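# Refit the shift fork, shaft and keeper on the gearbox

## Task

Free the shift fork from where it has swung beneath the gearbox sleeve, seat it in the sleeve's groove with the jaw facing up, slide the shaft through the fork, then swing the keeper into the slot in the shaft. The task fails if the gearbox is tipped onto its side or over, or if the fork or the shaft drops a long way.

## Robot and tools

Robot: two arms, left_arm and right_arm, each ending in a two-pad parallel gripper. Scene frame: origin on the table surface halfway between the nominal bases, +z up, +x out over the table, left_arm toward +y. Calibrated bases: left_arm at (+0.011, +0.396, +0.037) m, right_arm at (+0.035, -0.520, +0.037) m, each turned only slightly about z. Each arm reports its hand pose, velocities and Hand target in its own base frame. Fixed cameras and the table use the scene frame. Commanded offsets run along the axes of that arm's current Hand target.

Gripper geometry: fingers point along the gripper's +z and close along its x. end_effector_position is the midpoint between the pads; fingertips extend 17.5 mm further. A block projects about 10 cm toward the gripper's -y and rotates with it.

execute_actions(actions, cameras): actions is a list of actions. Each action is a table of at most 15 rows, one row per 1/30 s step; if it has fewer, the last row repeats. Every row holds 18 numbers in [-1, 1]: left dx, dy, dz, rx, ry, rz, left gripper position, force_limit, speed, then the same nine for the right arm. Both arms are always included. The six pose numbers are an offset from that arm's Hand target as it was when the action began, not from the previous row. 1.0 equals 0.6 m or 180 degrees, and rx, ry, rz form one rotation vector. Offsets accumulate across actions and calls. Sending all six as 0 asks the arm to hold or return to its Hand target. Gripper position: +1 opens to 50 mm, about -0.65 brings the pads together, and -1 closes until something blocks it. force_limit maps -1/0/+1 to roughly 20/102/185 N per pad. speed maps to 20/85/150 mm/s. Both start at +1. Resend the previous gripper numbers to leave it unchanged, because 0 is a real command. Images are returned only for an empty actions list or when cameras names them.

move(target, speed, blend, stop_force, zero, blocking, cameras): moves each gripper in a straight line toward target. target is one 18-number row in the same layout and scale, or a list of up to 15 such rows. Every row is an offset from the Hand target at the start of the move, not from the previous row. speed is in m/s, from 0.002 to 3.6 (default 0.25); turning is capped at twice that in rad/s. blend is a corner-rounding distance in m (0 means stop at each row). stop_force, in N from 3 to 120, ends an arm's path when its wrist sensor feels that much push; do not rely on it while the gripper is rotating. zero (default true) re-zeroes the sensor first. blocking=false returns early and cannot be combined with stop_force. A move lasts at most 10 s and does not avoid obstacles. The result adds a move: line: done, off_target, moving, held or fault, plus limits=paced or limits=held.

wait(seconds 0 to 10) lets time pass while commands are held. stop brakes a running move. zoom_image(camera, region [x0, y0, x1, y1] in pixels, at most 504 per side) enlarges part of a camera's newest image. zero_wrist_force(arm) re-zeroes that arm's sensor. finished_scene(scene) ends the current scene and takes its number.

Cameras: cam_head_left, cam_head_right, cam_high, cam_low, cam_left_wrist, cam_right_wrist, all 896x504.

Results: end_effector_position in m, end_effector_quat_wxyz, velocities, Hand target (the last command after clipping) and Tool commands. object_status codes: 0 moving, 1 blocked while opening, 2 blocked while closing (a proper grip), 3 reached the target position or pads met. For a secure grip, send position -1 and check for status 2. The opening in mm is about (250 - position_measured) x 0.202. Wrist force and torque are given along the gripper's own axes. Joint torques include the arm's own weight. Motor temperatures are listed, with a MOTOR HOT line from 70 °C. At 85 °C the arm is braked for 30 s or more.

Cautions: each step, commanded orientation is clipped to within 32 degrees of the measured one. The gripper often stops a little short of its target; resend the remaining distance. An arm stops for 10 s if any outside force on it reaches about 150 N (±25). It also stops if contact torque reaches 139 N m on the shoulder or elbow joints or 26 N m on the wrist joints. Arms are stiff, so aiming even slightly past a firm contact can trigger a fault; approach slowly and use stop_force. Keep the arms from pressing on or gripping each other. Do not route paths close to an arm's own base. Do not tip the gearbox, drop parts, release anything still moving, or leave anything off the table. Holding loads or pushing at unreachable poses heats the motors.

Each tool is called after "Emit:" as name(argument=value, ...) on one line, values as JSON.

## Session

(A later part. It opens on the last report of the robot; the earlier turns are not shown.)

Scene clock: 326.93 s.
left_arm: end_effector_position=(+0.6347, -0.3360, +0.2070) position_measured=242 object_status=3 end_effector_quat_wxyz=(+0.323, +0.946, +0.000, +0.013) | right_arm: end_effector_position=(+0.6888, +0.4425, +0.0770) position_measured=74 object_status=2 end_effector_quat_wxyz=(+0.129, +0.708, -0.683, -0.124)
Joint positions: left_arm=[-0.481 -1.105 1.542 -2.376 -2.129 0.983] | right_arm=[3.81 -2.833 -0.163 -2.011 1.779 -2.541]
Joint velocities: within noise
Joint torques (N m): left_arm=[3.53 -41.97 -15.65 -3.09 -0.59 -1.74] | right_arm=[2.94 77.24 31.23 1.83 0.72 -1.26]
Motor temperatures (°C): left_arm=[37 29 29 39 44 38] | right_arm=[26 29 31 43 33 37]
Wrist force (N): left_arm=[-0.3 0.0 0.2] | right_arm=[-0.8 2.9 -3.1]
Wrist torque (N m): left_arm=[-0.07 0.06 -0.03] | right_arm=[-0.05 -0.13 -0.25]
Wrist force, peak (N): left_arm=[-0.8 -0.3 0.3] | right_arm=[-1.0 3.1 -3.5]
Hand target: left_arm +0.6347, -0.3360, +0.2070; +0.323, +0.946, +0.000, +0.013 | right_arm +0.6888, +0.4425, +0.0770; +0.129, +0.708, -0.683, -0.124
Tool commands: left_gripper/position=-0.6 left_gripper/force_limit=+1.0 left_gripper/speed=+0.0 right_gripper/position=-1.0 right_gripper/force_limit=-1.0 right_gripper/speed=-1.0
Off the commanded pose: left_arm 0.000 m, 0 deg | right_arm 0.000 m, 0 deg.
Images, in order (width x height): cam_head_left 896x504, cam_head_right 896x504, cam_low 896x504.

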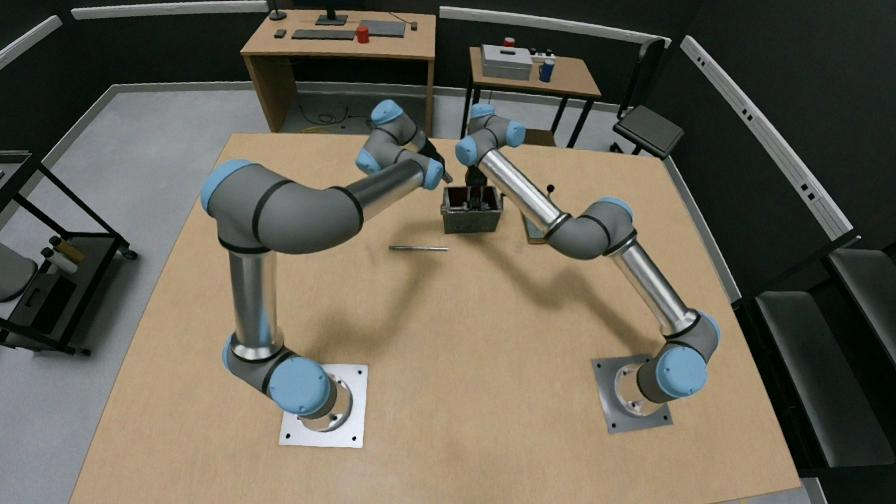

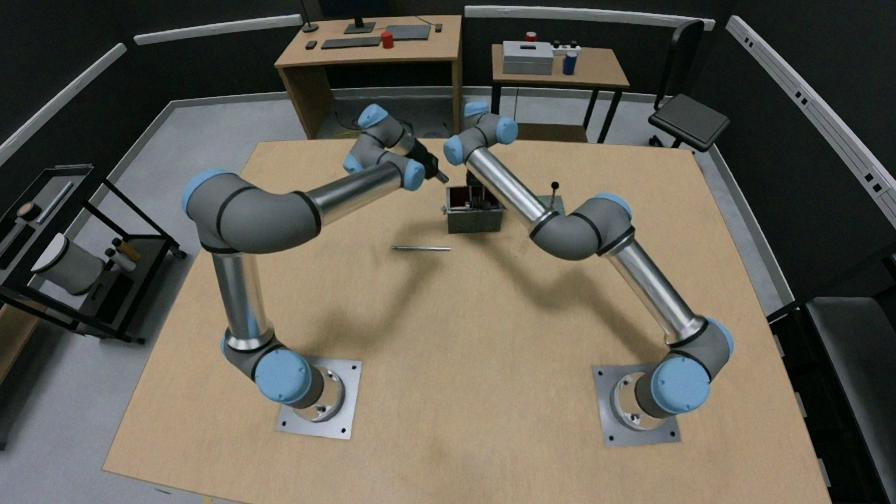

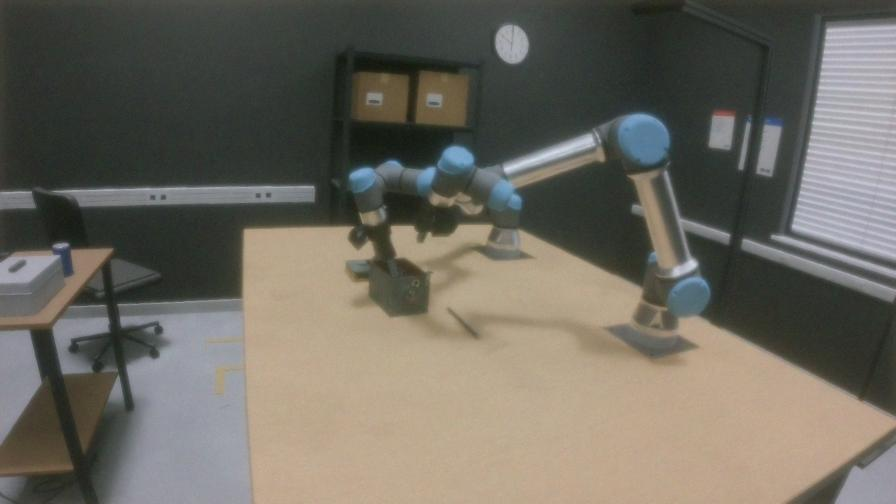

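Emit:
zoom_image(camera="cam_head_left", region=[435, 180, 515, 240])

Emit:
zoom_image(camera="cam_head_left", region=[380, 235, 460, 265])

Scaled by 6.300 from the camera's 896x504 image, which has a finer 1280x720 frame.

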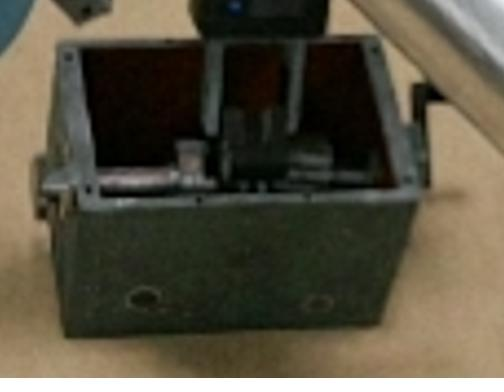

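Scaled by 6.300 from the camera's 896x504 image, which has a finer 1280x720 frame.

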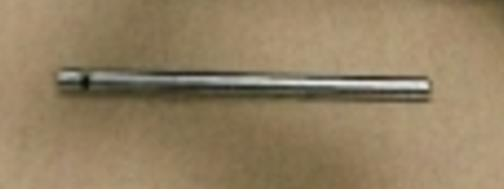

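Emit:
move(target=[-0.1725,-0.1545,-0.0363,0.2092,-0.0084,0,-0.6,1,0, 0,0,0,0,0,0,-1,-1,-1], speed=0.2, cameras=["cam_left_wrist"])

Scene clock: 332.27 s.
left_arm: end_effector_position=(+0.5315, -0.2502, +0.1651) position_measured=242 object_status=3 end_effector_quat_wxyz=(+0.000, +1.000, +0.000, +0.000) | right_arm: end_effector_position=(+0.6888, +0.4425, +0.0770) position_measured=74 object_status=2 end_effector_quat_wxyz=(+0.129, +0.708, -0.683, -0.124)
Joint positions: left_arm=[-0.669 -1.31 1.7 -1.961 -1.57 0.902] | right_arm=[3.81 -2.833 -0.163 -2.011 1.779 -2.541]
Joint torques (N m): left_arm=[-1.54 -28.27 -34.78 -2.45 0.9 1.25] | right_arm=[3.45 76.65 30.09 4.19 0.89 -1.38]
Wrist force (N): left_arm=[-0.7 -0.5 0.7] | right_arm=[-1.1 2.7 -3.5]
Wrist torque (N m): left_arm=[-0.16 0.12 -0.10] | right_arm=[-0.09 -0.10 -0.25]
Wrist force, peak (N): left_arm=[-1.0 -0.7 1.0] | right_arm=[-0.8 2.8 -3.7]
Hand target: left_arm +0.5315, -0.2502, +0.1650; +0.000, +1.000, +0.000, +0.000 | right_arm +0.6888, +0.4425, +0.0770; +0.129, +0.708, -0.683, -0.124
Off the commanded pose: left_arm 0.000 m, 0 deg | right_arm 0.000 m, 0 deg.
move: done
camera_calibration:
cam_left_wrist: T_world_to_cam=[[0.999977, -0.00152168, 0.00654311, -0.523059], [-0.00359322, -0.94412, 0.329581, -0.272595], [0.00567597, -0.329597, -0.944105, 0.200813], [0, 0, 0, 1]] pos_world=[0.520928, -0.191971, 0.282854]
Images, in order (width x height): cam_left_wrist 896x504.

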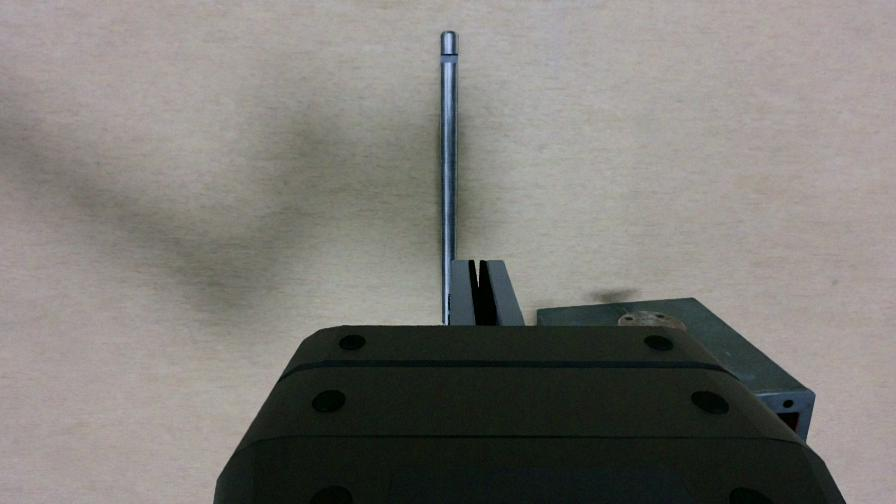

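Emit:
zoom_image(camera="cam_left_wrist", region=[400, 20, 500, 120])

Emit:
zoom_image(camera="cam_left_wrist", region=[400, 180, 520, 340])

Scaled by 5.040 from the camera's 896x504 image, which has a finer 1280x720 frame.

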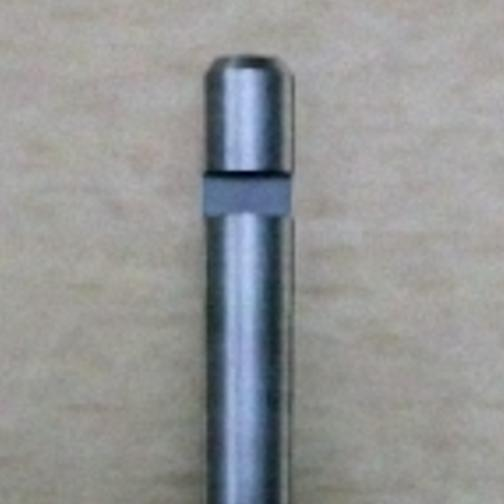

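Scaled by 3.150 from the camera's 896x504 image, which has a finer 1280x720 frame.

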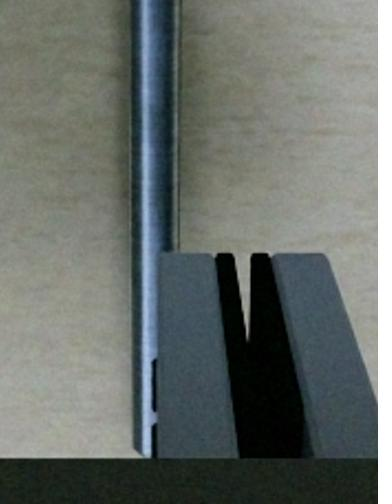

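Emit:
move(target=[-0.0123,-0.1037,0.1083,0,0,0.006,0.3,1,0, 0,0,0,0,0,0,-1,-1,-1], speed=0.15, cameras=["cam_left_wrist"])

Scene clock: 340.43 s.
left_arm: end_effector_position=(+0.5242, -0.1880, +0.1001) position_measured=107 object_status=3 end_effector_quat_wxyz=(+0.000, +1.000, -0.009, +0.000) | right_arm: end_effector_position=(+0.6888, +0.4425, +0.0770) position_measured=74 object_status=2 end_effector_quat_wxyz=(+0.129, +0.708, -0.683, -0.124)
Joint positions: left_arm=[-0.586 -1.305 1.88 -2.147 -1.57 1.003] | right_arm=[3.81 -2.833 -0.163 -2.011 1.779 -2.541]
Joint torques (N m): left_arm=[4.52 -45.62 -14.41 -4.54 -1.42 0.12] | right_arm=[3.54 76.59 29.04 4.07 0.73 -1.25]
Wrist force (N): left_arm=[-0.3 -0.5 0.5] | right_arm=[-1.1 2.8 -3.3]
Wrist torque (N m): left_arm=[-0.15 0.09 0.00] | right_arm=[-0.08 -0.08 -0.25]
Wrist force, peak (N): left_arm=[-0.9 -2.5 2.3] | right_arm=[-0.8 2.8 -3.6]
Hand target: left_arm +0.5242, -0.1880, +0.1001; +0.000, +1.000, -0.009, +0.000 | right_arm +0.6888, +0.4425, +0.0770; +0.129, +0.708, -0.683, -0.124
Off the commanded pose: left_arm 0.000 m, 0 deg | right_arm 0.000 m, 0 deg.
move: done
camera_calibration:
cam_left_wrist: T_world_to_cam=[[0.999774, -0.0203098, 0.0063481, -0.518701], [-0.0212675, -0.944025, 0.329187, -0.183153], [-0.000692971, -0.329248, -0.944243, 0.163378], [0, 0, 0, 1]] pos_world=[0.514801, -0.129644, 0.217853]
Images, in order (width x height): cam_left_wrist 896x504.

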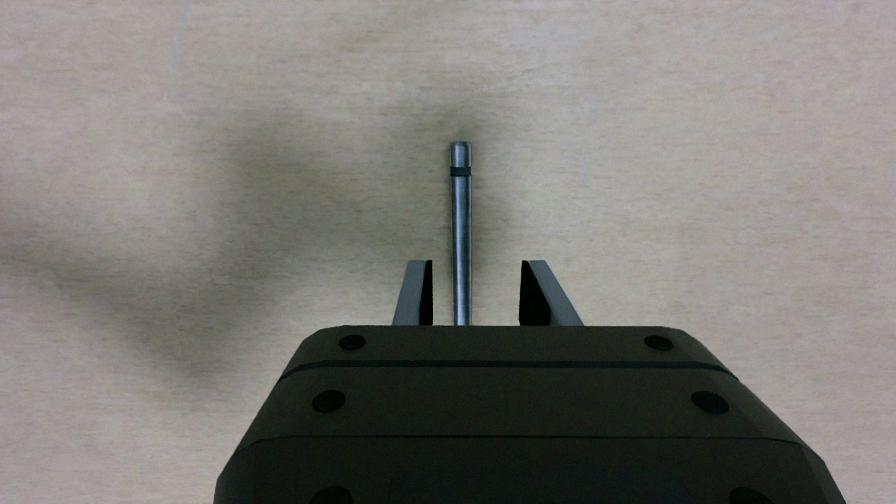

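Emit:
move(target=[-0.0007,0,0.18,0,0,0,0.3,1,0, 0,0,0,0,0,0,-1,-1,-1], speed=0.12, cameras=["cam_left_wrist"])

Scene clock: 342.70 s.
left_arm: end_effector_position=(+0.5238, -0.1879, -0.0079) position_measured=107 object_status=3 end_effector_quat_wxyz=(+0.000, +1.000, -0.009, +0.000) | right_arm: end_effector_position=(+0.6888, +0.4425, +0.0770) position_measured=74 object_status=2 end_effector_quat_wxyz=(+0.129, +0.708, -0.683, -0.124)
Joint positions: left_arm=[-0.587 -1.127 1.98 -2.424 -1.57 1.003] | right_arm=[3.81 -2.833 -0.163 -2.011 1.779 -2.541]
Joint torques (N m): left_arm=[-1.55 -31.88 -29.09 -4.73 -0.7 -0.72] | right_arm=[3.79 75.7 27.27 4.2 0.74 -1.21]
Wrist force (N): left_arm=[-0.5 -0.5 0.7] | right_arm=[-1.0 2.7 -3.3]
Wrist torque (N m): left_arm=[-0.16 0.09 0.00] | right_arm=[-0.08 -0.10 -0.25]
Wrist force, peak (N): left_arm=[-0.7 -0.2 2.8] | right_arm=[-0.9 2.7 -3.6]
Hand target: left_arm +0.5239, -0.1879, -0.0079; +0.000, +1.000, -0.009, +0.000 | right_arm +0.6888, +0.4425, +0.0770; +0.129, +0.708, -0.683, -0.124
Off the commanded pose: left_arm 0.000 m, 0 deg | right_arm 0.000 m, 0 deg.
move: done
camera_calibration:
cam_left_wrist: T_world_to_cam=[[0.999771, -0.0204043, 0.00638066, -0.517628], [-0.0213675, -0.944023, 0.329187, -0.147463], [-0.000693367, -0.329248, -0.944243, 0.0614327], [0, 0, 0, 1]] pos_world=[0.514401, -0.129544, 0.109853]
Images, in order (width x height): cam_left_wrist 896x504.

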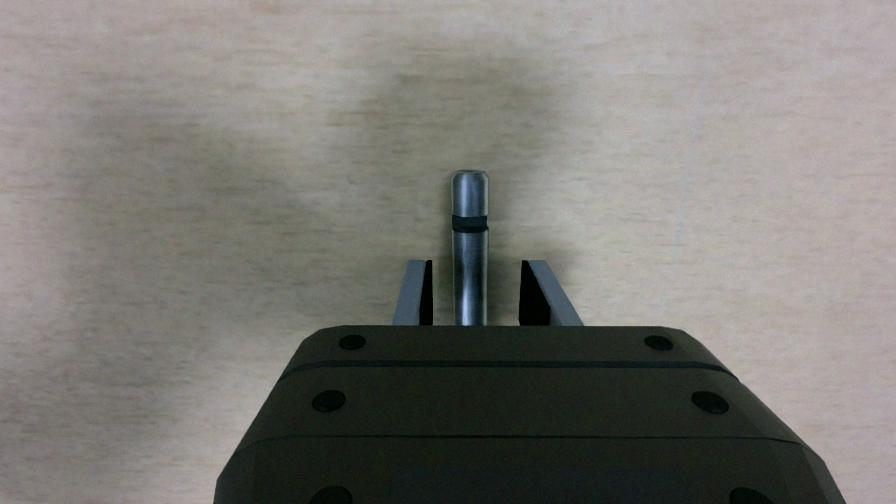

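Emit:
zoom_image(camera="cam_left_wrist", region=[390, 150, 570, 330])

Scaled by 2.800 from the camera's 896x504 image, which has a finer 1280x720 frame.

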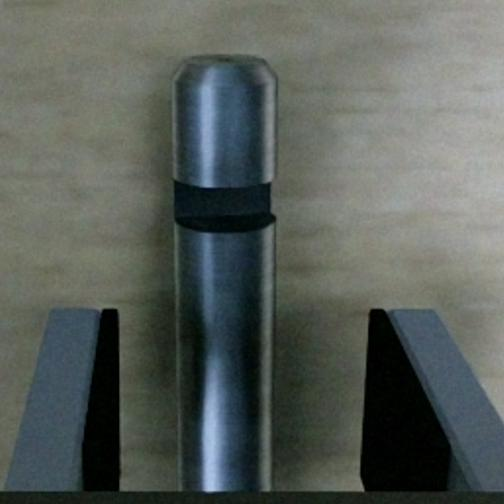

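Emit:
move(target=[[-0.00325,0,0,0,0,0,0.3,1,0, 0,0,0,0,0,0,-1,-1,-1],[-0.00325,0,0.0175,0,0,0,0.3,1,0, 0,0,0,0,0,0,-1,-1,-1]], speed=0.04, stop_force=6, cameras=["cam_left_wrist"])

Emit:
zoom_image(camera="cam_left_wrist", region=[390, 150, 570, 330])

Scene clock: 346.53 s.
left_arm: end_effector_position=(+0.5219, -0.1879, -0.0184) position_measured=107 object_status=3 end_effector_quat_wxyz=(+0.000, +1.000, -0.009, +0.000) | right_arm: end_effector_position=(+0.6888, +0.4425, +0.0770) position_measured=74 object_status=2 end_effector_quat_wxyz=(+0.129, +0.708, -0.683, -0.124)
Joint positions: left_arm=[-0.589 -1.11 1.991 -2.453 -1.57 1.001] | right_arm=[3.81 -2.833 -0.163 -2.011 1.779 -2.541]
Joint torques (N m): left_arm=[-0.53 -44.62 -22.1 -0.32 0.9 -1.05] | right_arm=[2.65 76.51 25.21 4.02 0.76 -1.15]
Wrist force (N): left_arm=[1.4 0.7 -6.8] | right_arm=[-0.8 2.7 -3.4]
Wrist torque (N m): left_arm=[-0.22 0.23 0.01] | right_arm=[-0.09 -0.13 -0.25]
Wrist force, peak (N): left_arm=[-4.1 -2.6 -22.1] | right_arm=[-1.0 2.8 -3.7]
Hand target: left_arm +0.5220, -0.1879, -0.0184; +0.000, +1.000, -0.009, +0.001 | right_arm +0.6888, +0.4425, +0.0770; +0.129, +0.708, -0.683, -0.124
Off the commanded pose: left_arm 0.000 m, 0 deg | right_arm 0.000 m, 0 deg.
move: contact (left_arm)
camera_calibration:
cam_left_wrist: T_world_to_cam=[[0.999771, -0.0203721, 0.00647771, -0.515564], [-0.021369, -0.943992, 0.329275, -0.143959], [-0.000593117, -0.329338, -0.944212, 0.0514837], [0, 0, 0, 1]] pos_world=[0.512401, -0.129444, 0.0993533]
Images, in order (width x height): cam_left_wrist 896x504.

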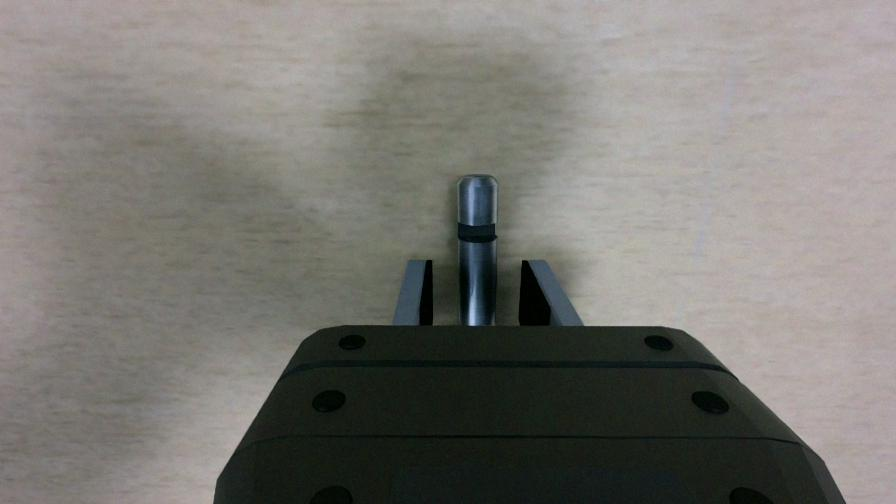

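Scaled by 2.800 from the camera's 896x504 image, which has a finer 1280x720 frame.

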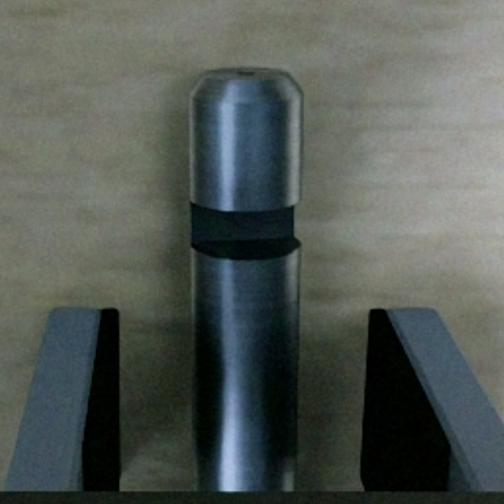

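Emit:
move(target=[[0,0,-0.0025,0,0,0,0.3,1,0, 0,0,0,0,0,0,-1,-1,-1],[0,0,-0.0025,0,0,0,-1,0,-0.6, 0,0,0,0,0,0,-1,-1,-1]], speed=0.03, cameras=["cam_left_wrist"])

Emit:
zoom_image(camera="cam_left_wrist", region=[390, 150, 570, 330])

Scene clock: 348.60 s.
left_arm: end_effector_position=(+0.5220, -0.1879, -0.0169) position_measured=200 object_status=2 end_effector_quat_wxyz=(+0.000, +1.000, -0.009, +0.001) | right_arm: end_effector_position=(+0.6888, +0.4425, +0.0770) position_measured=74 object_status=2 end_effector_quat_wxyz=(+0.129, +0.708, -0.683, -0.124)
Joint positions: left_arm=[-0.589 -1.113 1.99 -2.449 -1.57 1.001] | right_arm=[3.81 -2.833 -0.163 -2.011 1.779 -2.541]
Joint torques (N m): left_arm=[-6.01 -32.52 -24.56 -4.53 0.9 -1.6] | right_arm=[2.73 77.03 24.25 4.11 0.7 -1.15]
Wrist force (N): left_arm=[-0.5 0.0 1.2] | right_arm=[-0.9 2.6 -3.2]
Wrist torque (N m): left_arm=[-0.08 0.14 -0.02] | right_arm=[-0.09 -0.11 -0.25]
Wrist force, peak (N): left_arm=[1.0 0.4 -7.1] | right_arm=[-1.0 2.7 -3.7]
Hand target: left_arm +0.5220, -0.1879, -0.0169; +0.000, +1.000, -0.009, +0.001 | right_arm +0.6888, +0.4425, +0.0770; +0.129, +0.708, -0.683, -0.124
Off the commanded pose: left_arm 0.000 m, 0 deg | right_arm 0.000 m, 0 deg.
move: done
camera_calibration:
cam_left_wrist: T_world_to_cam=[[0.999772, -0.0203384, 0.00657422, -0.515681], [-0.0213688, -0.943962, 0.329362, -0.14455], [-0.000492867, -0.329427, -0.944181, 0.0528011], [0, 0, 0, 1]] pos_world=[0.512501, -0.129544, 0.100853]
Images, in order (width x height): cam_left_wrist 896x504.

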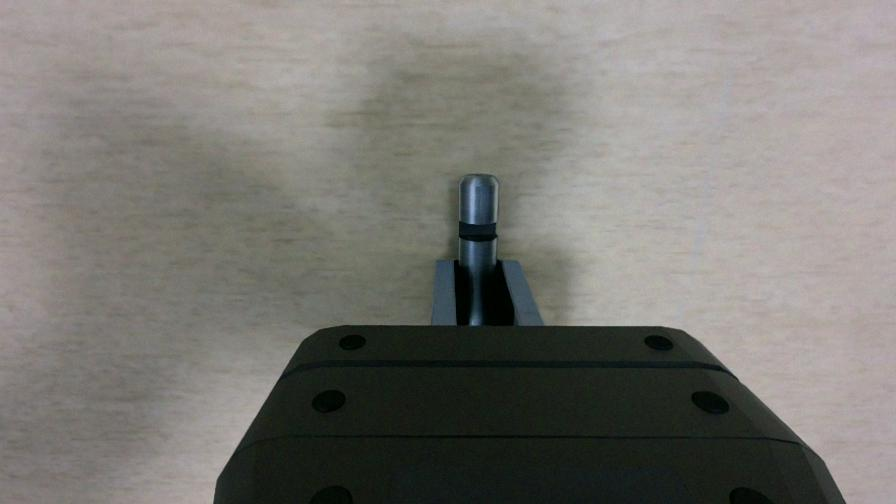

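Scaled by 2.800 from the camera's 896x504 image, which has a finer 1280x720 frame.

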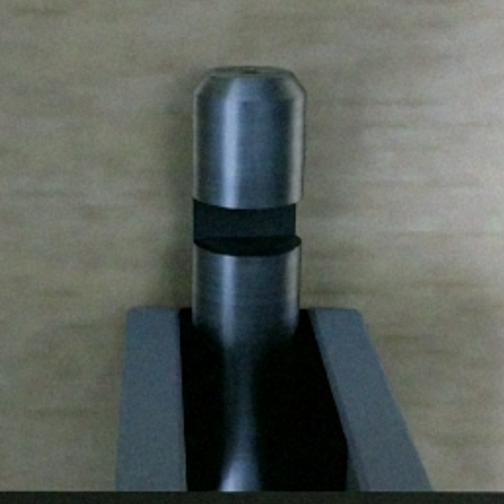

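Emit:
move(target=[[0,0,-0.2745,0,0,0,-1,0,-0.6, 0,0,0,0,0,0,-1,-1,-1],[0.1988,0.2053,-0.2745,0,0,-0.0324,-1,0,-0.6, 0,0,0,0,0,0,-1,-1,-1]], speed=0.15, blend=[0.02, 0], cameras=["cam_left_wrist", "cam_right_wrist"])

Scene clock: 370.57 s.
left_arm: end_effector_position=(+0.6258, -0.2998, +0.1478) position_measured=200 object_status=2 end_effector_quat_wxyz=(+0.000, +0.999, +0.036, +0.001) | right_arm: end_effector_position=(+0.6888, +0.4425, +0.0770) position_measured=74 object_status=2 end_effector_quat_wxyz=(+0.129, +0.708, -0.683, -0.124)
Joint positions: left_arm=[-0.64 -1.056 1.382 -1.899 -1.57 0.858] | right_arm=[3.81 -2.833 -0.163 -2.011 1.779 -2.541]
Joint torques (N m): left_arm=[6.23 -59.8 -16.4 -5.1 -1.23 2.11] | right_arm=[4.31 76.39 21.32 4.19 0.76 -0.95]
Wrist force (N): left_arm=[-0.4 -0.2 2.1] | right_arm=[-1.1 2.9 -3.4]
Wrist torque (N m): left_arm=[-0.03 0.07 0.01] | right_arm=[-0.07 -0.09 -0.25]
Wrist force, peak (N): left_arm=[0.2 7.2 4.9] | right_arm=[-0.8 3.0 -3.7]
Hand target: left_arm +0.6258, -0.2997, +0.1478; +0.000, +0.999, +0.036, +0.001 (not the last commanded pose) | right_arm +0.6888, +0.4425, +0.0770; +0.129, +0.708, -0.683, -0.124
Off the commanded pose: left_arm 0.019 m, 1 deg | right_arm 0.000 m, 0 deg.
move: held (left_arm; a check stopped the path); path passed 1 of 2 targets; limits=held
pose unreachable (left arm): on one or more control steps of this call, first in action 0 (counted from 0), this arm could not follow its commanded pose, so it was not sent that pose on those steps. It may still have moved: this result reports where it is.
cause: moving toward the commanded pose would bring a part of the arm too close to another arm (a part of this arm just beyond joint 5 (wrist 2) and a part of the right arm just beyond its joint 3 (elbow), 10 mm apart when this arm was first held).
camera_calibration:
cam_left_wrist: T_world_to_cam=[[0.997491, 0.0704044, 0.00742239, -0.59421], [0.0640231, -0.941856, 0.329861, -0.354951], [0.0302145, -0.328558, -0.944, 0.152498], [0, 0, 0, 1]] pos_world=[0.610837, -0.242373, 0.265453]
cam_right_wrist: T_world_to_cam=[[0.0456437, -0.998749, 0.0204145, 0.413407], [-0.768958, -0.0220826, 0.638917, 0.511641], [-0.637667, -0.0448604, -0.769004, 0.647085], [0, 0, 0, 1]] pos_world=[0.787187, 0.453217, 0.162276]
Images, in order (width x height): cam_left_wrist 896x504, cam_right_wrist 896x504.

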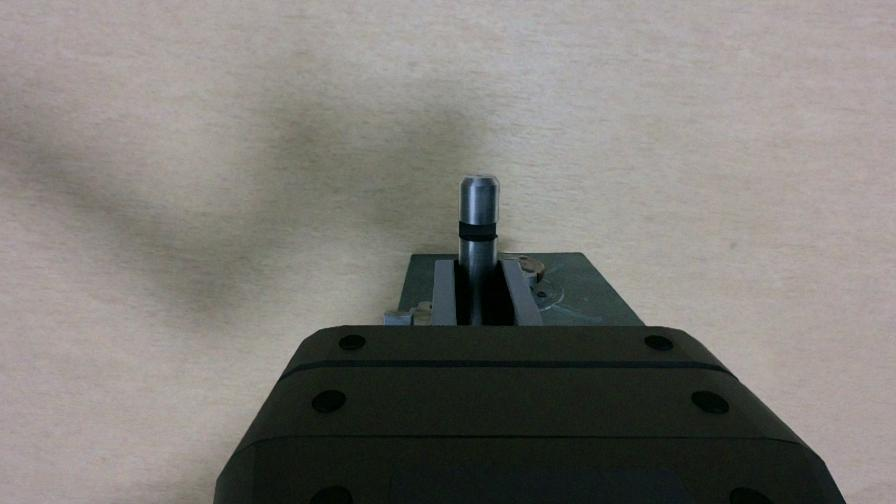

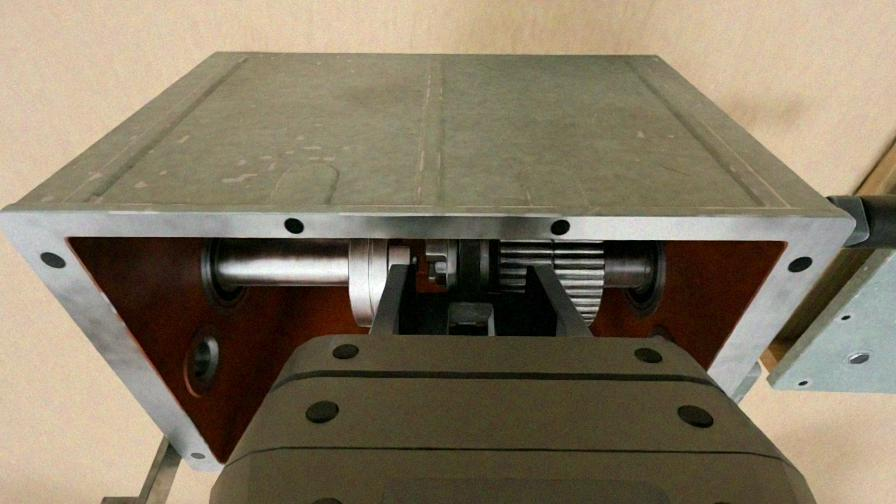

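Emit:
move(target=[0.01955,-0.00928,0.0597,0,0,-0.0038,-1,0,-0.6, 0,0,0,0,0,0,-1,-1,-1], speed=0.1, cameras=["cam_left_wrist", "cam_right_wrist"])

Scene clock: 376.47 s.
left_arm: end_effector_position=(+0.6371, -0.2932, +0.1119) position_measured=200 object_status=2 end_effector_quat_wxyz=(+0.000, +0.999, +0.042, +0.001) end_effector_velocity=(-0.001, +0.000, +0.002) end_effector_angular_velocity=(+0.002, +0.001, -0.002) | right_arm: end_effector_position=(+0.6888, +0.4425, +0.0770) position_measured=74 object_status=2 end_effector_quat_wxyz=(+0.129, +0.708, -0.683, -0.124)
Joint positions: left_arm=[-0.623 -1.009 1.404 -1.968 -1.57 0.864] | right_arm=[3.81 -2.833 -0.163 -2.011 1.779 -2.541]
Joint velocities: left_arm=[-0.001 -0.002 -0.001 0.005 0.001 0.002] | right_arm=[within noise]
Joint torques (N m): left_arm=[-7.17 -61.62 -34.31 -1.85 -1.73 -0.06] | right_arm=[3.48 76.11 20.21 4.07 0.74 -1.09]
Wrist force (N): left_arm=[-0.3 -0.2 1.8] | right_arm=[-0.7 2.7 -3.5]
Wrist torque (N m): left_arm=[-0.02 0.04 -0.12] | right_arm=[-0.09 -0.14 -0.24]
Wrist force, peak (N): left_arm=[0.1 -0.5 3.8] | right_arm=[-1.2 2.8 -3.7]
Hand target: left_arm +0.6371, -0.2933, +0.1120; +0.000, +0.999, +0.042, +0.001 | right_arm +0.6888, +0.4425, +0.0770; +0.129, +0.708, -0.683, -0.124
Off the commanded pose: left_arm 0.000 m, 0 deg | right_arm 0.000 m, 0 deg.
move: done
camera_calibration:
cam_left_wrist: T_world_to_cam=[[0.996585, 0.0822631, 0.0071387, -0.60166], [0.0753146, -0.94103, 0.329834, -0.344633], [0.0338509, -0.32817, -0.944012, 0.11831], [0, 0, 0, 1]] pos_world=[0.621556, -0.235989, 0.229653]
cam_right_wrist: T_world_to_cam=[[0.0456437, -0.998749, 0.0204145, 0.413407], [-0.768958, -0.0220826, 0.638917, 0.511641], [-0.637667, -0.0448604, -0.769004, 0.647085], [0, 0, 0, 1]] pos_world=[0.787187, 0.453217, 0.162276]
Images, in order (width x height): cam_left_wrist 896x504, cam_right_wrist 896x504.

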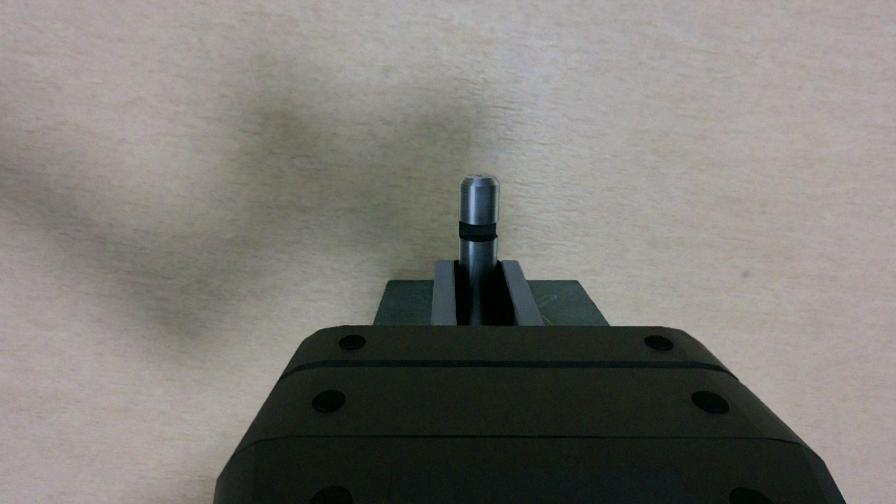

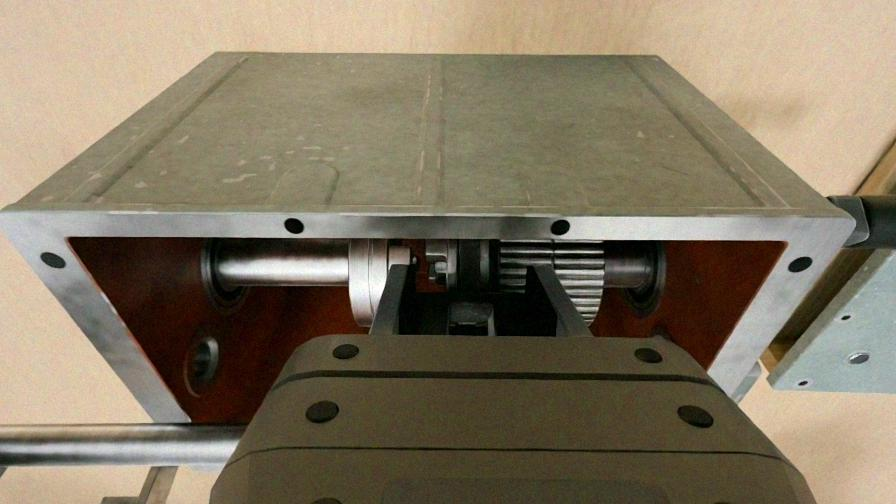

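Emit:
zoom_image(camera="cam_right_wrist", region=[60, 280, 260, 480])

Scaled by 2.520 from the camera's 896x504 image, which has a finer 1280x720 frame.

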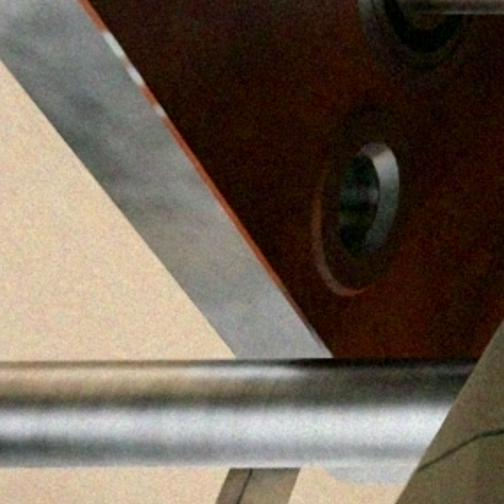

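Emit:
move(target=[0,0,0.0250,0,0,0,-1,0,-0.6, 0,0,0,0,0,0,-1,-1,-1], speed=0.015, stop_force=3.5, cameras=["cam_right_wrist", "cam_left_wrist"])

Emit:
zoom_image(camera="cam_right_wrist", region=[60, 280, 260, 480])

Scene clock: 381.73 s.
left_arm: end_effector_position=(+0.6372, -0.2934, +0.1034) position_measured=200 object_status=2 end_effector_quat_wxyz=(+0.000, +0.999, +0.042, +0.001) | right_arm: end_effector_position=(+0.6888, +0.4425, +0.0770) position_measured=74 object_status=2 end_effector_quat_wxyz=(+0.129, +0.708, -0.683, -0.124)
Joint positions: left_arm=[-0.623 -1 1.415 -1.987 -1.57 0.864] | right_arm=[3.81 -2.833 -0.163 -2.011 1.779 -2.541]
Joint torques (N m): left_arm=[-5.95 -59.42 -33.61 -3.92 -1.09 -1.42] | right_arm=[2.43 76.36 21.26 4.01 0.77 -1.01]
Wrist force (N): left_arm=[-1.0 -0.3 -1.7] | right_arm=[-1.1 2.7 -3.3]
Wrist torque (N m): left_arm=[-0.21 0.07 -0.10] | right_arm=[-0.08 -0.08 -0.25]
Wrist force, peak (N): left_arm=[-0.3 -1.1 -4.3] | right_arm=[-0.9 3.0 -3.6]
Hand target: left_arm +0.6372, -0.2934, +0.1034; +0.000, +0.999, +0.042, +0.001 (not the last commanded pose) | right_arm +0.6888, +0.4425, +0.0770; +0.129, +0.708, -0.683, -0.124
Off the commanded pose: left_arm 0.006 m, 0 deg | right_arm 0.000 m, 0 deg.
move: contact (left_arm)
camera_calibration:
cam_left_wrist: T_world_to_cam=[[0.996582, 0.0822705, 0.00743555, -0.601643], [0.0752159, -0.940957, 0.330064, -0.341956], [0.0341511, -0.328377, -0.943929, 0.109873], [0, 0, 0, 1]] pos_world=[0.621556, -0.236189, 0.221053]
cam_right_wrist: T_world_to_cam=[[0.0456437, -0.998749, 0.0204145, 0.413407], [-0.768958, -0.0220826, 0.638917, 0.511641], [-0.637667, -0.0448604, -0.769004, 0.647085], [0, 0, 0, 1]] pos_world=[0.787187, 0.453217, 0.162276]
Images, in order (width x height): cam_left_wrist 896x504, cam_right_wrist 896x504.

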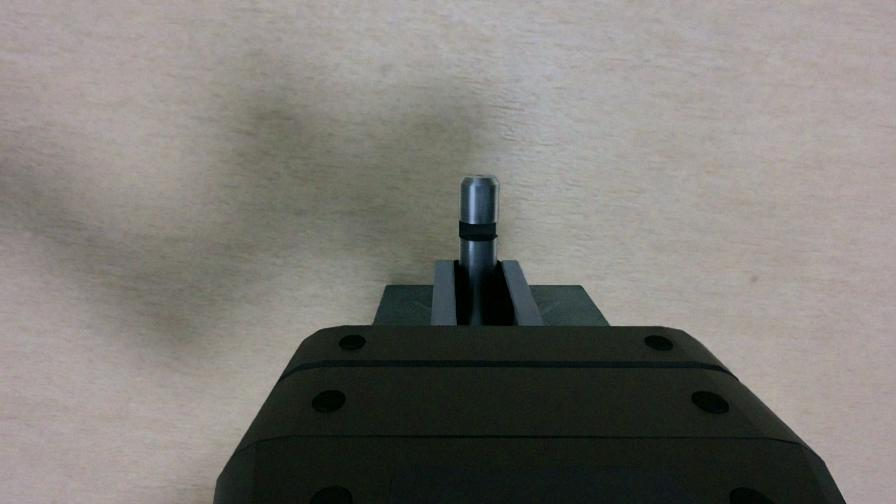

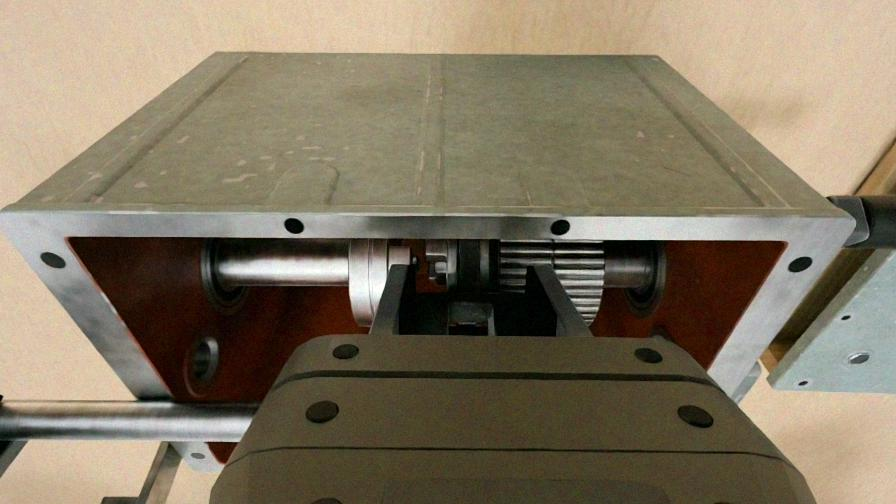

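Scaled by 2.520 from the camera's 896x504 image, which has a finer 1280x720 frame.

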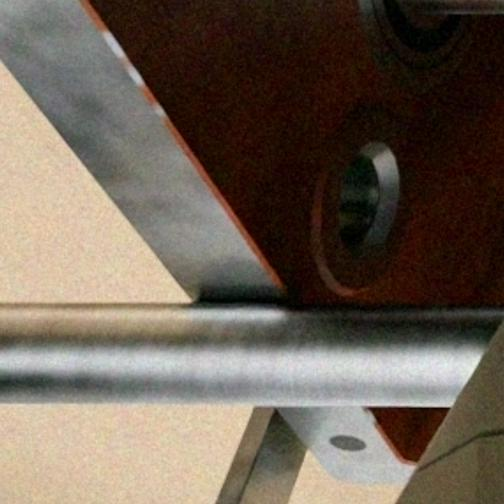

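Emit:
move(target=[[0,0,-0.0067,0,0,0,-1,0,-0.6, 0,0,0,0,0,0,-1,-1,-1],[-0.0002,-0.2302,-0.0067,0,0,0,-1,0,-0.6, 0,0,0,0,0,0,-1,-1,-1],[-0.0002,-0.2302,0.0382,0,0,0,-1,0,-0.6, 0,0,0,0,0,0,-1,-1,-1]], speed=0.15, blend=[0.003, 0.005, 0], cameras=["cam_right_wrist", "cam_low", "cam_left_wrist"])

Emit:
zoom_image(camera="cam_right_wrist", region=[0, 280, 260, 480])

Emit:
zoom_image(camera="cam_low", region=[350, 240, 510, 330])

Scene clock: 386.10 s.
left_arm: end_effector_position=(+0.6255, -0.1558, +0.0805) position_measured=200 object_status=2 end_effector_quat_wxyz=(+0.000, +0.999, +0.042, +0.001) | right_arm: end_effector_position=(+0.6888, +0.4425, +0.0770) position_measured=74 object_status=2 end_effector_quat_wxyz=(+0.129, +0.708, -0.683, -0.124)
Joint positions: left_arm=[-0.453 -1.097 1.636 -2.112 -1.57 1.034] | right_arm=[3.81 -2.833 -0.163 -2.011 1.779 -2.541]
Joint torques (N m): left_arm=[6.6 -39.27 -23.21 -5.14 0.42 1.78] | right_arm=[3.16 77.28 20.64 4.21 0.81 -0.92]
Wrist force (N): left_arm=[-0.3 -0.7 2.1] | right_arm=[-0.9 2.7 -3.5]
Wrist torque (N m): left_arm=[-0.09 0.06 -0.01] | right_arm=[-0.09 -0.11 -0.25]
Wrist force, peak (N): left_arm=[-0.8 -0.3 5.1] | right_arm=[-0.9 2.9 -3.7]
Hand target: left_arm +0.6255, -0.1557, +0.0804; +0.000, +0.999, +0.042, +0.001 | right_arm +0.6888, +0.4425, +0.0770; +0.129, +0.708, -0.683, -0.124
Off the commanded pose: left_arm 0.000 m, 0 deg | right_arm 0.000 m, 0 deg.
move: done; blend cut to 0.002 m at target 1
camera_calibration:
cam_left_wrist: T_world_to_cam=[[0.996582, 0.0822704, 0.00743559, -0.601233], [0.0752158, -0.940957, 0.330064, -0.204049], [0.0341511, -0.328377, -0.943929, 0.133837], [0, 0, 0, 1]] pos_world=[0.609956, -0.0985889, 0.198153]
cam_right_wrist: T_world_to_cam=[[0.0456437, -0.998749, 0.0204145, 0.413407], [-0.768958, -0.0220826, 0.638917, 0.511641], [-0.637667, -0.0448604, -0.769004, 0.647085], [0, 0, 0, 1]] pos_world=[0.787187, 0.453217, 0.162276]
Images, in order (width x height): cam_low 896x504, cam_left_wrist 896x504, cam_right_wrist 896x504.

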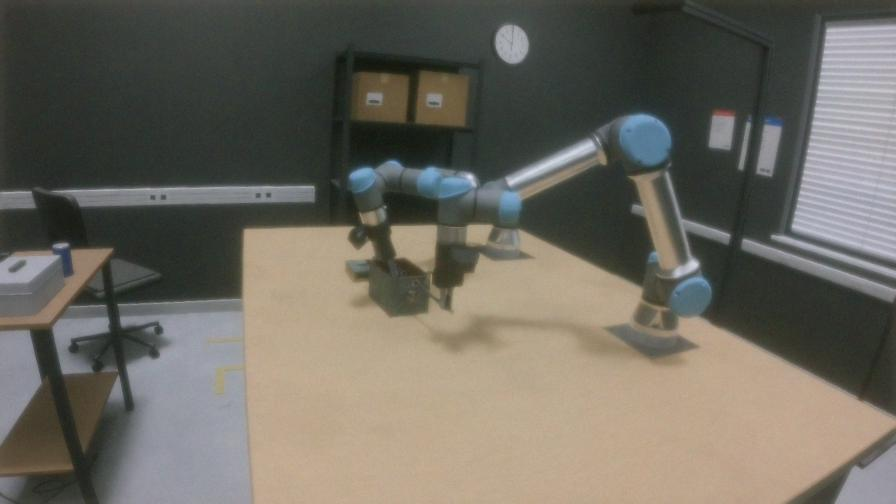

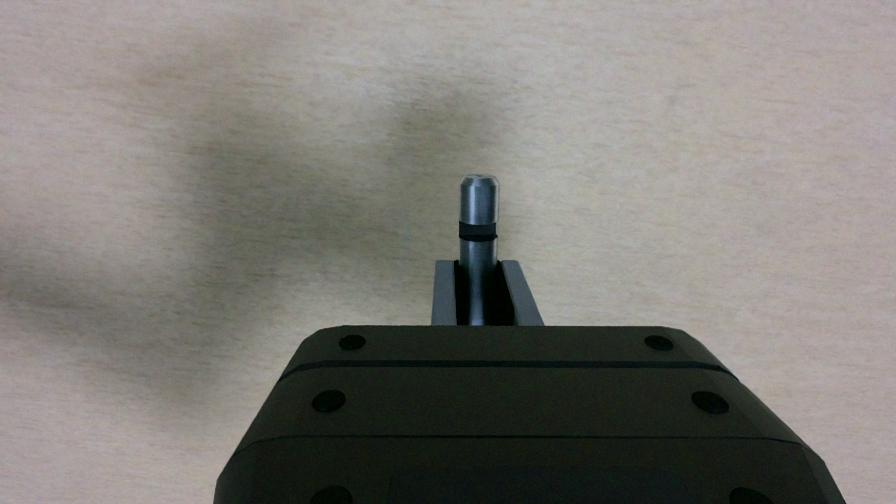

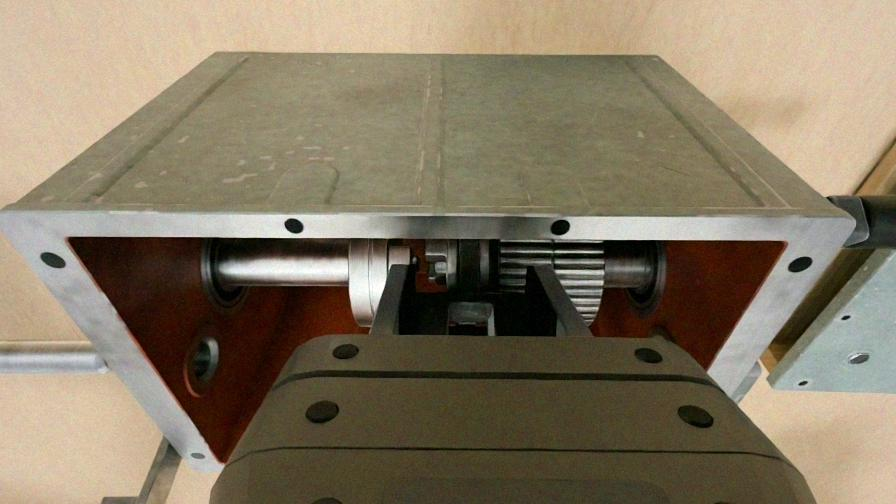

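Scaled by 1.938 from the camera's 896x504 image, which has a finer 1280x720 frame.

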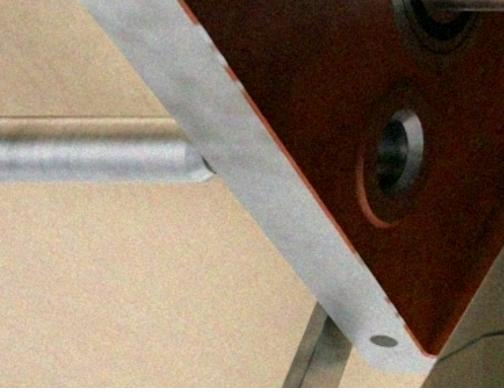

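Scaled by 3.150 from the camera's 896x504 image, which has a finer 1280x720 frame.

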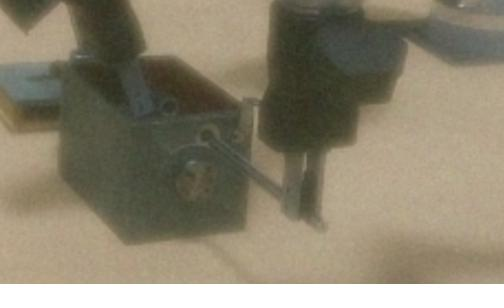

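Emit:
zoom_image(camera="cam_low", region=[395, 265, 455, 305])

Scaled by 8.400 from the camera's 896x504 image, which has a finer 1280x720 frame.

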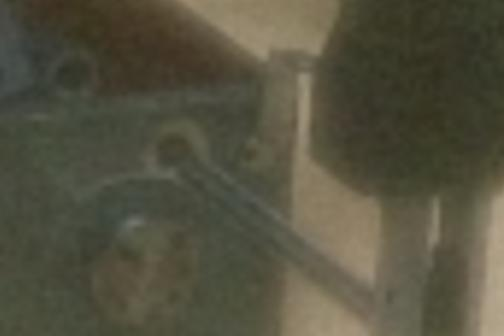

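Emit:
move(target=[0,0.0467,-0.0008,0,0,0,-1,0,-0.6, 0,0,0,0,0,0,-1,-1,-1], speed=0.03, stop_force=5, cameras=["cam_right_wrist"])

Emit:
zoom_image(camera="cam_right_wrist", region=[0, 280, 260, 480])

Scene clock: 390.83 s.
left_arm: end_effector_position=(+0.6271, -0.1742, +0.0807) position_measured=200 object_status=2 end_effector_quat_wxyz=(+0.000, +0.999, +0.042, +0.001) | right_arm: end_effector_position=(+0.6888, +0.4425, +0.0770) position_measured=74 object_status=2 end_effector_quat_wxyz=(+0.129, +0.708, -0.683, -0.124)
Joint positions: left_arm=[-0.477 -1.085 1.616 -2.104 -1.57 1.009] | right_arm=[3.81 -2.833 -0.163 -2.011 1.779 -2.541]
Joint torques (N m): left_arm=[-2.48 -57.37 -13.59 -2.54 0.64 -1.85] | right_arm=[3.74 75.52 21.69 4.23 0.7 -0.96]
Wrist force (N): left_arm=[0.1 -1.1 2.9] | right_arm=[4.4 3.0 -6.0]
Wrist torque (N m): left_arm=[-0.15 0.00 -0.14] | right_arm=[-0.10 0.21 -0.38]
Wrist force, peak (N): left_arm=[-0.7 -19.5 2.2] | right_arm=[4.3 3.7 -6.8]
Hand target: left_arm +0.6270, -0.1742, +0.0807; +0.000, +0.999, +0.042, +0.001 (not the last commanded pose) | right_arm +0.6888, +0.4425, +0.0770; +0.129, +0.708, -0.683, -0.124
Off the commanded pose: left_arm 0.009 m, 0 deg | right_arm 0.000 m, 0 deg.
move: contact (left_arm)
camera_calibration:
cam_right_wrist: T_world_to_cam=[[0.0456437, -0.998749, 0.0204145, 0.413407], [-0.768958, -0.0220826, 0.638917, 0.511641], [-0.637667, -0.0448604, -0.769004, 0.647085], [0, 0, 0, 1]] pos_world=[0.787187, 0.453217, 0.162276]
Images, in order (width x height): cam_right_wrist 896x504.

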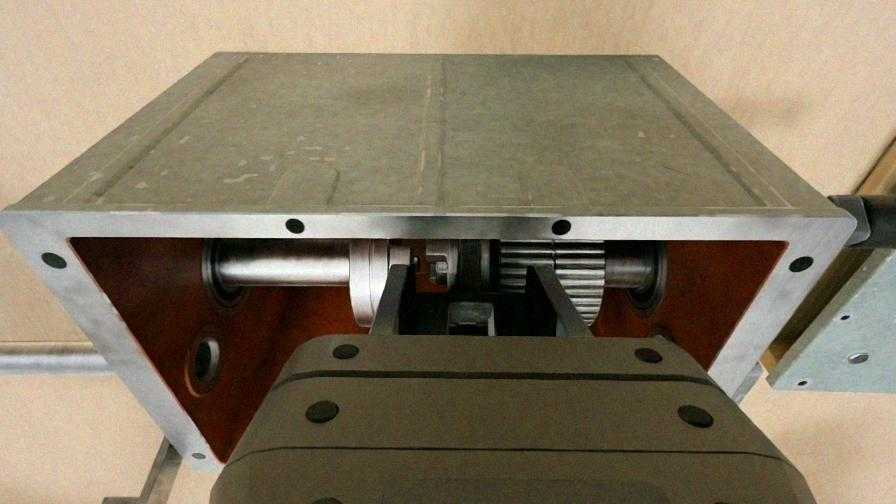

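Scaled by 1.938 from the camera's 896x504 image, which has a finer 1280x720 frame.

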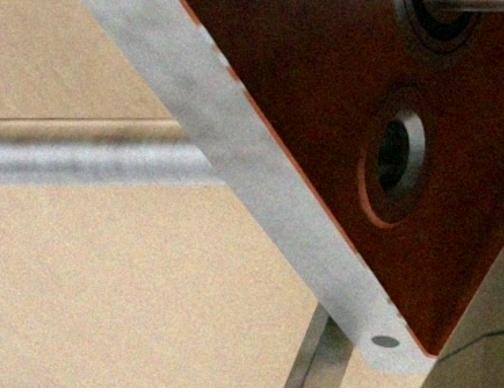

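Emit:
zoom_image(camera="cam_right_wrist", region=[170, 310, 240, 410])

Scaled by 5.040 from the camera's 896x504 image, which has a finer 1280x720 frame.

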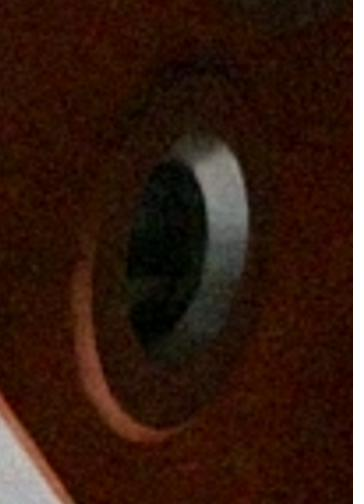

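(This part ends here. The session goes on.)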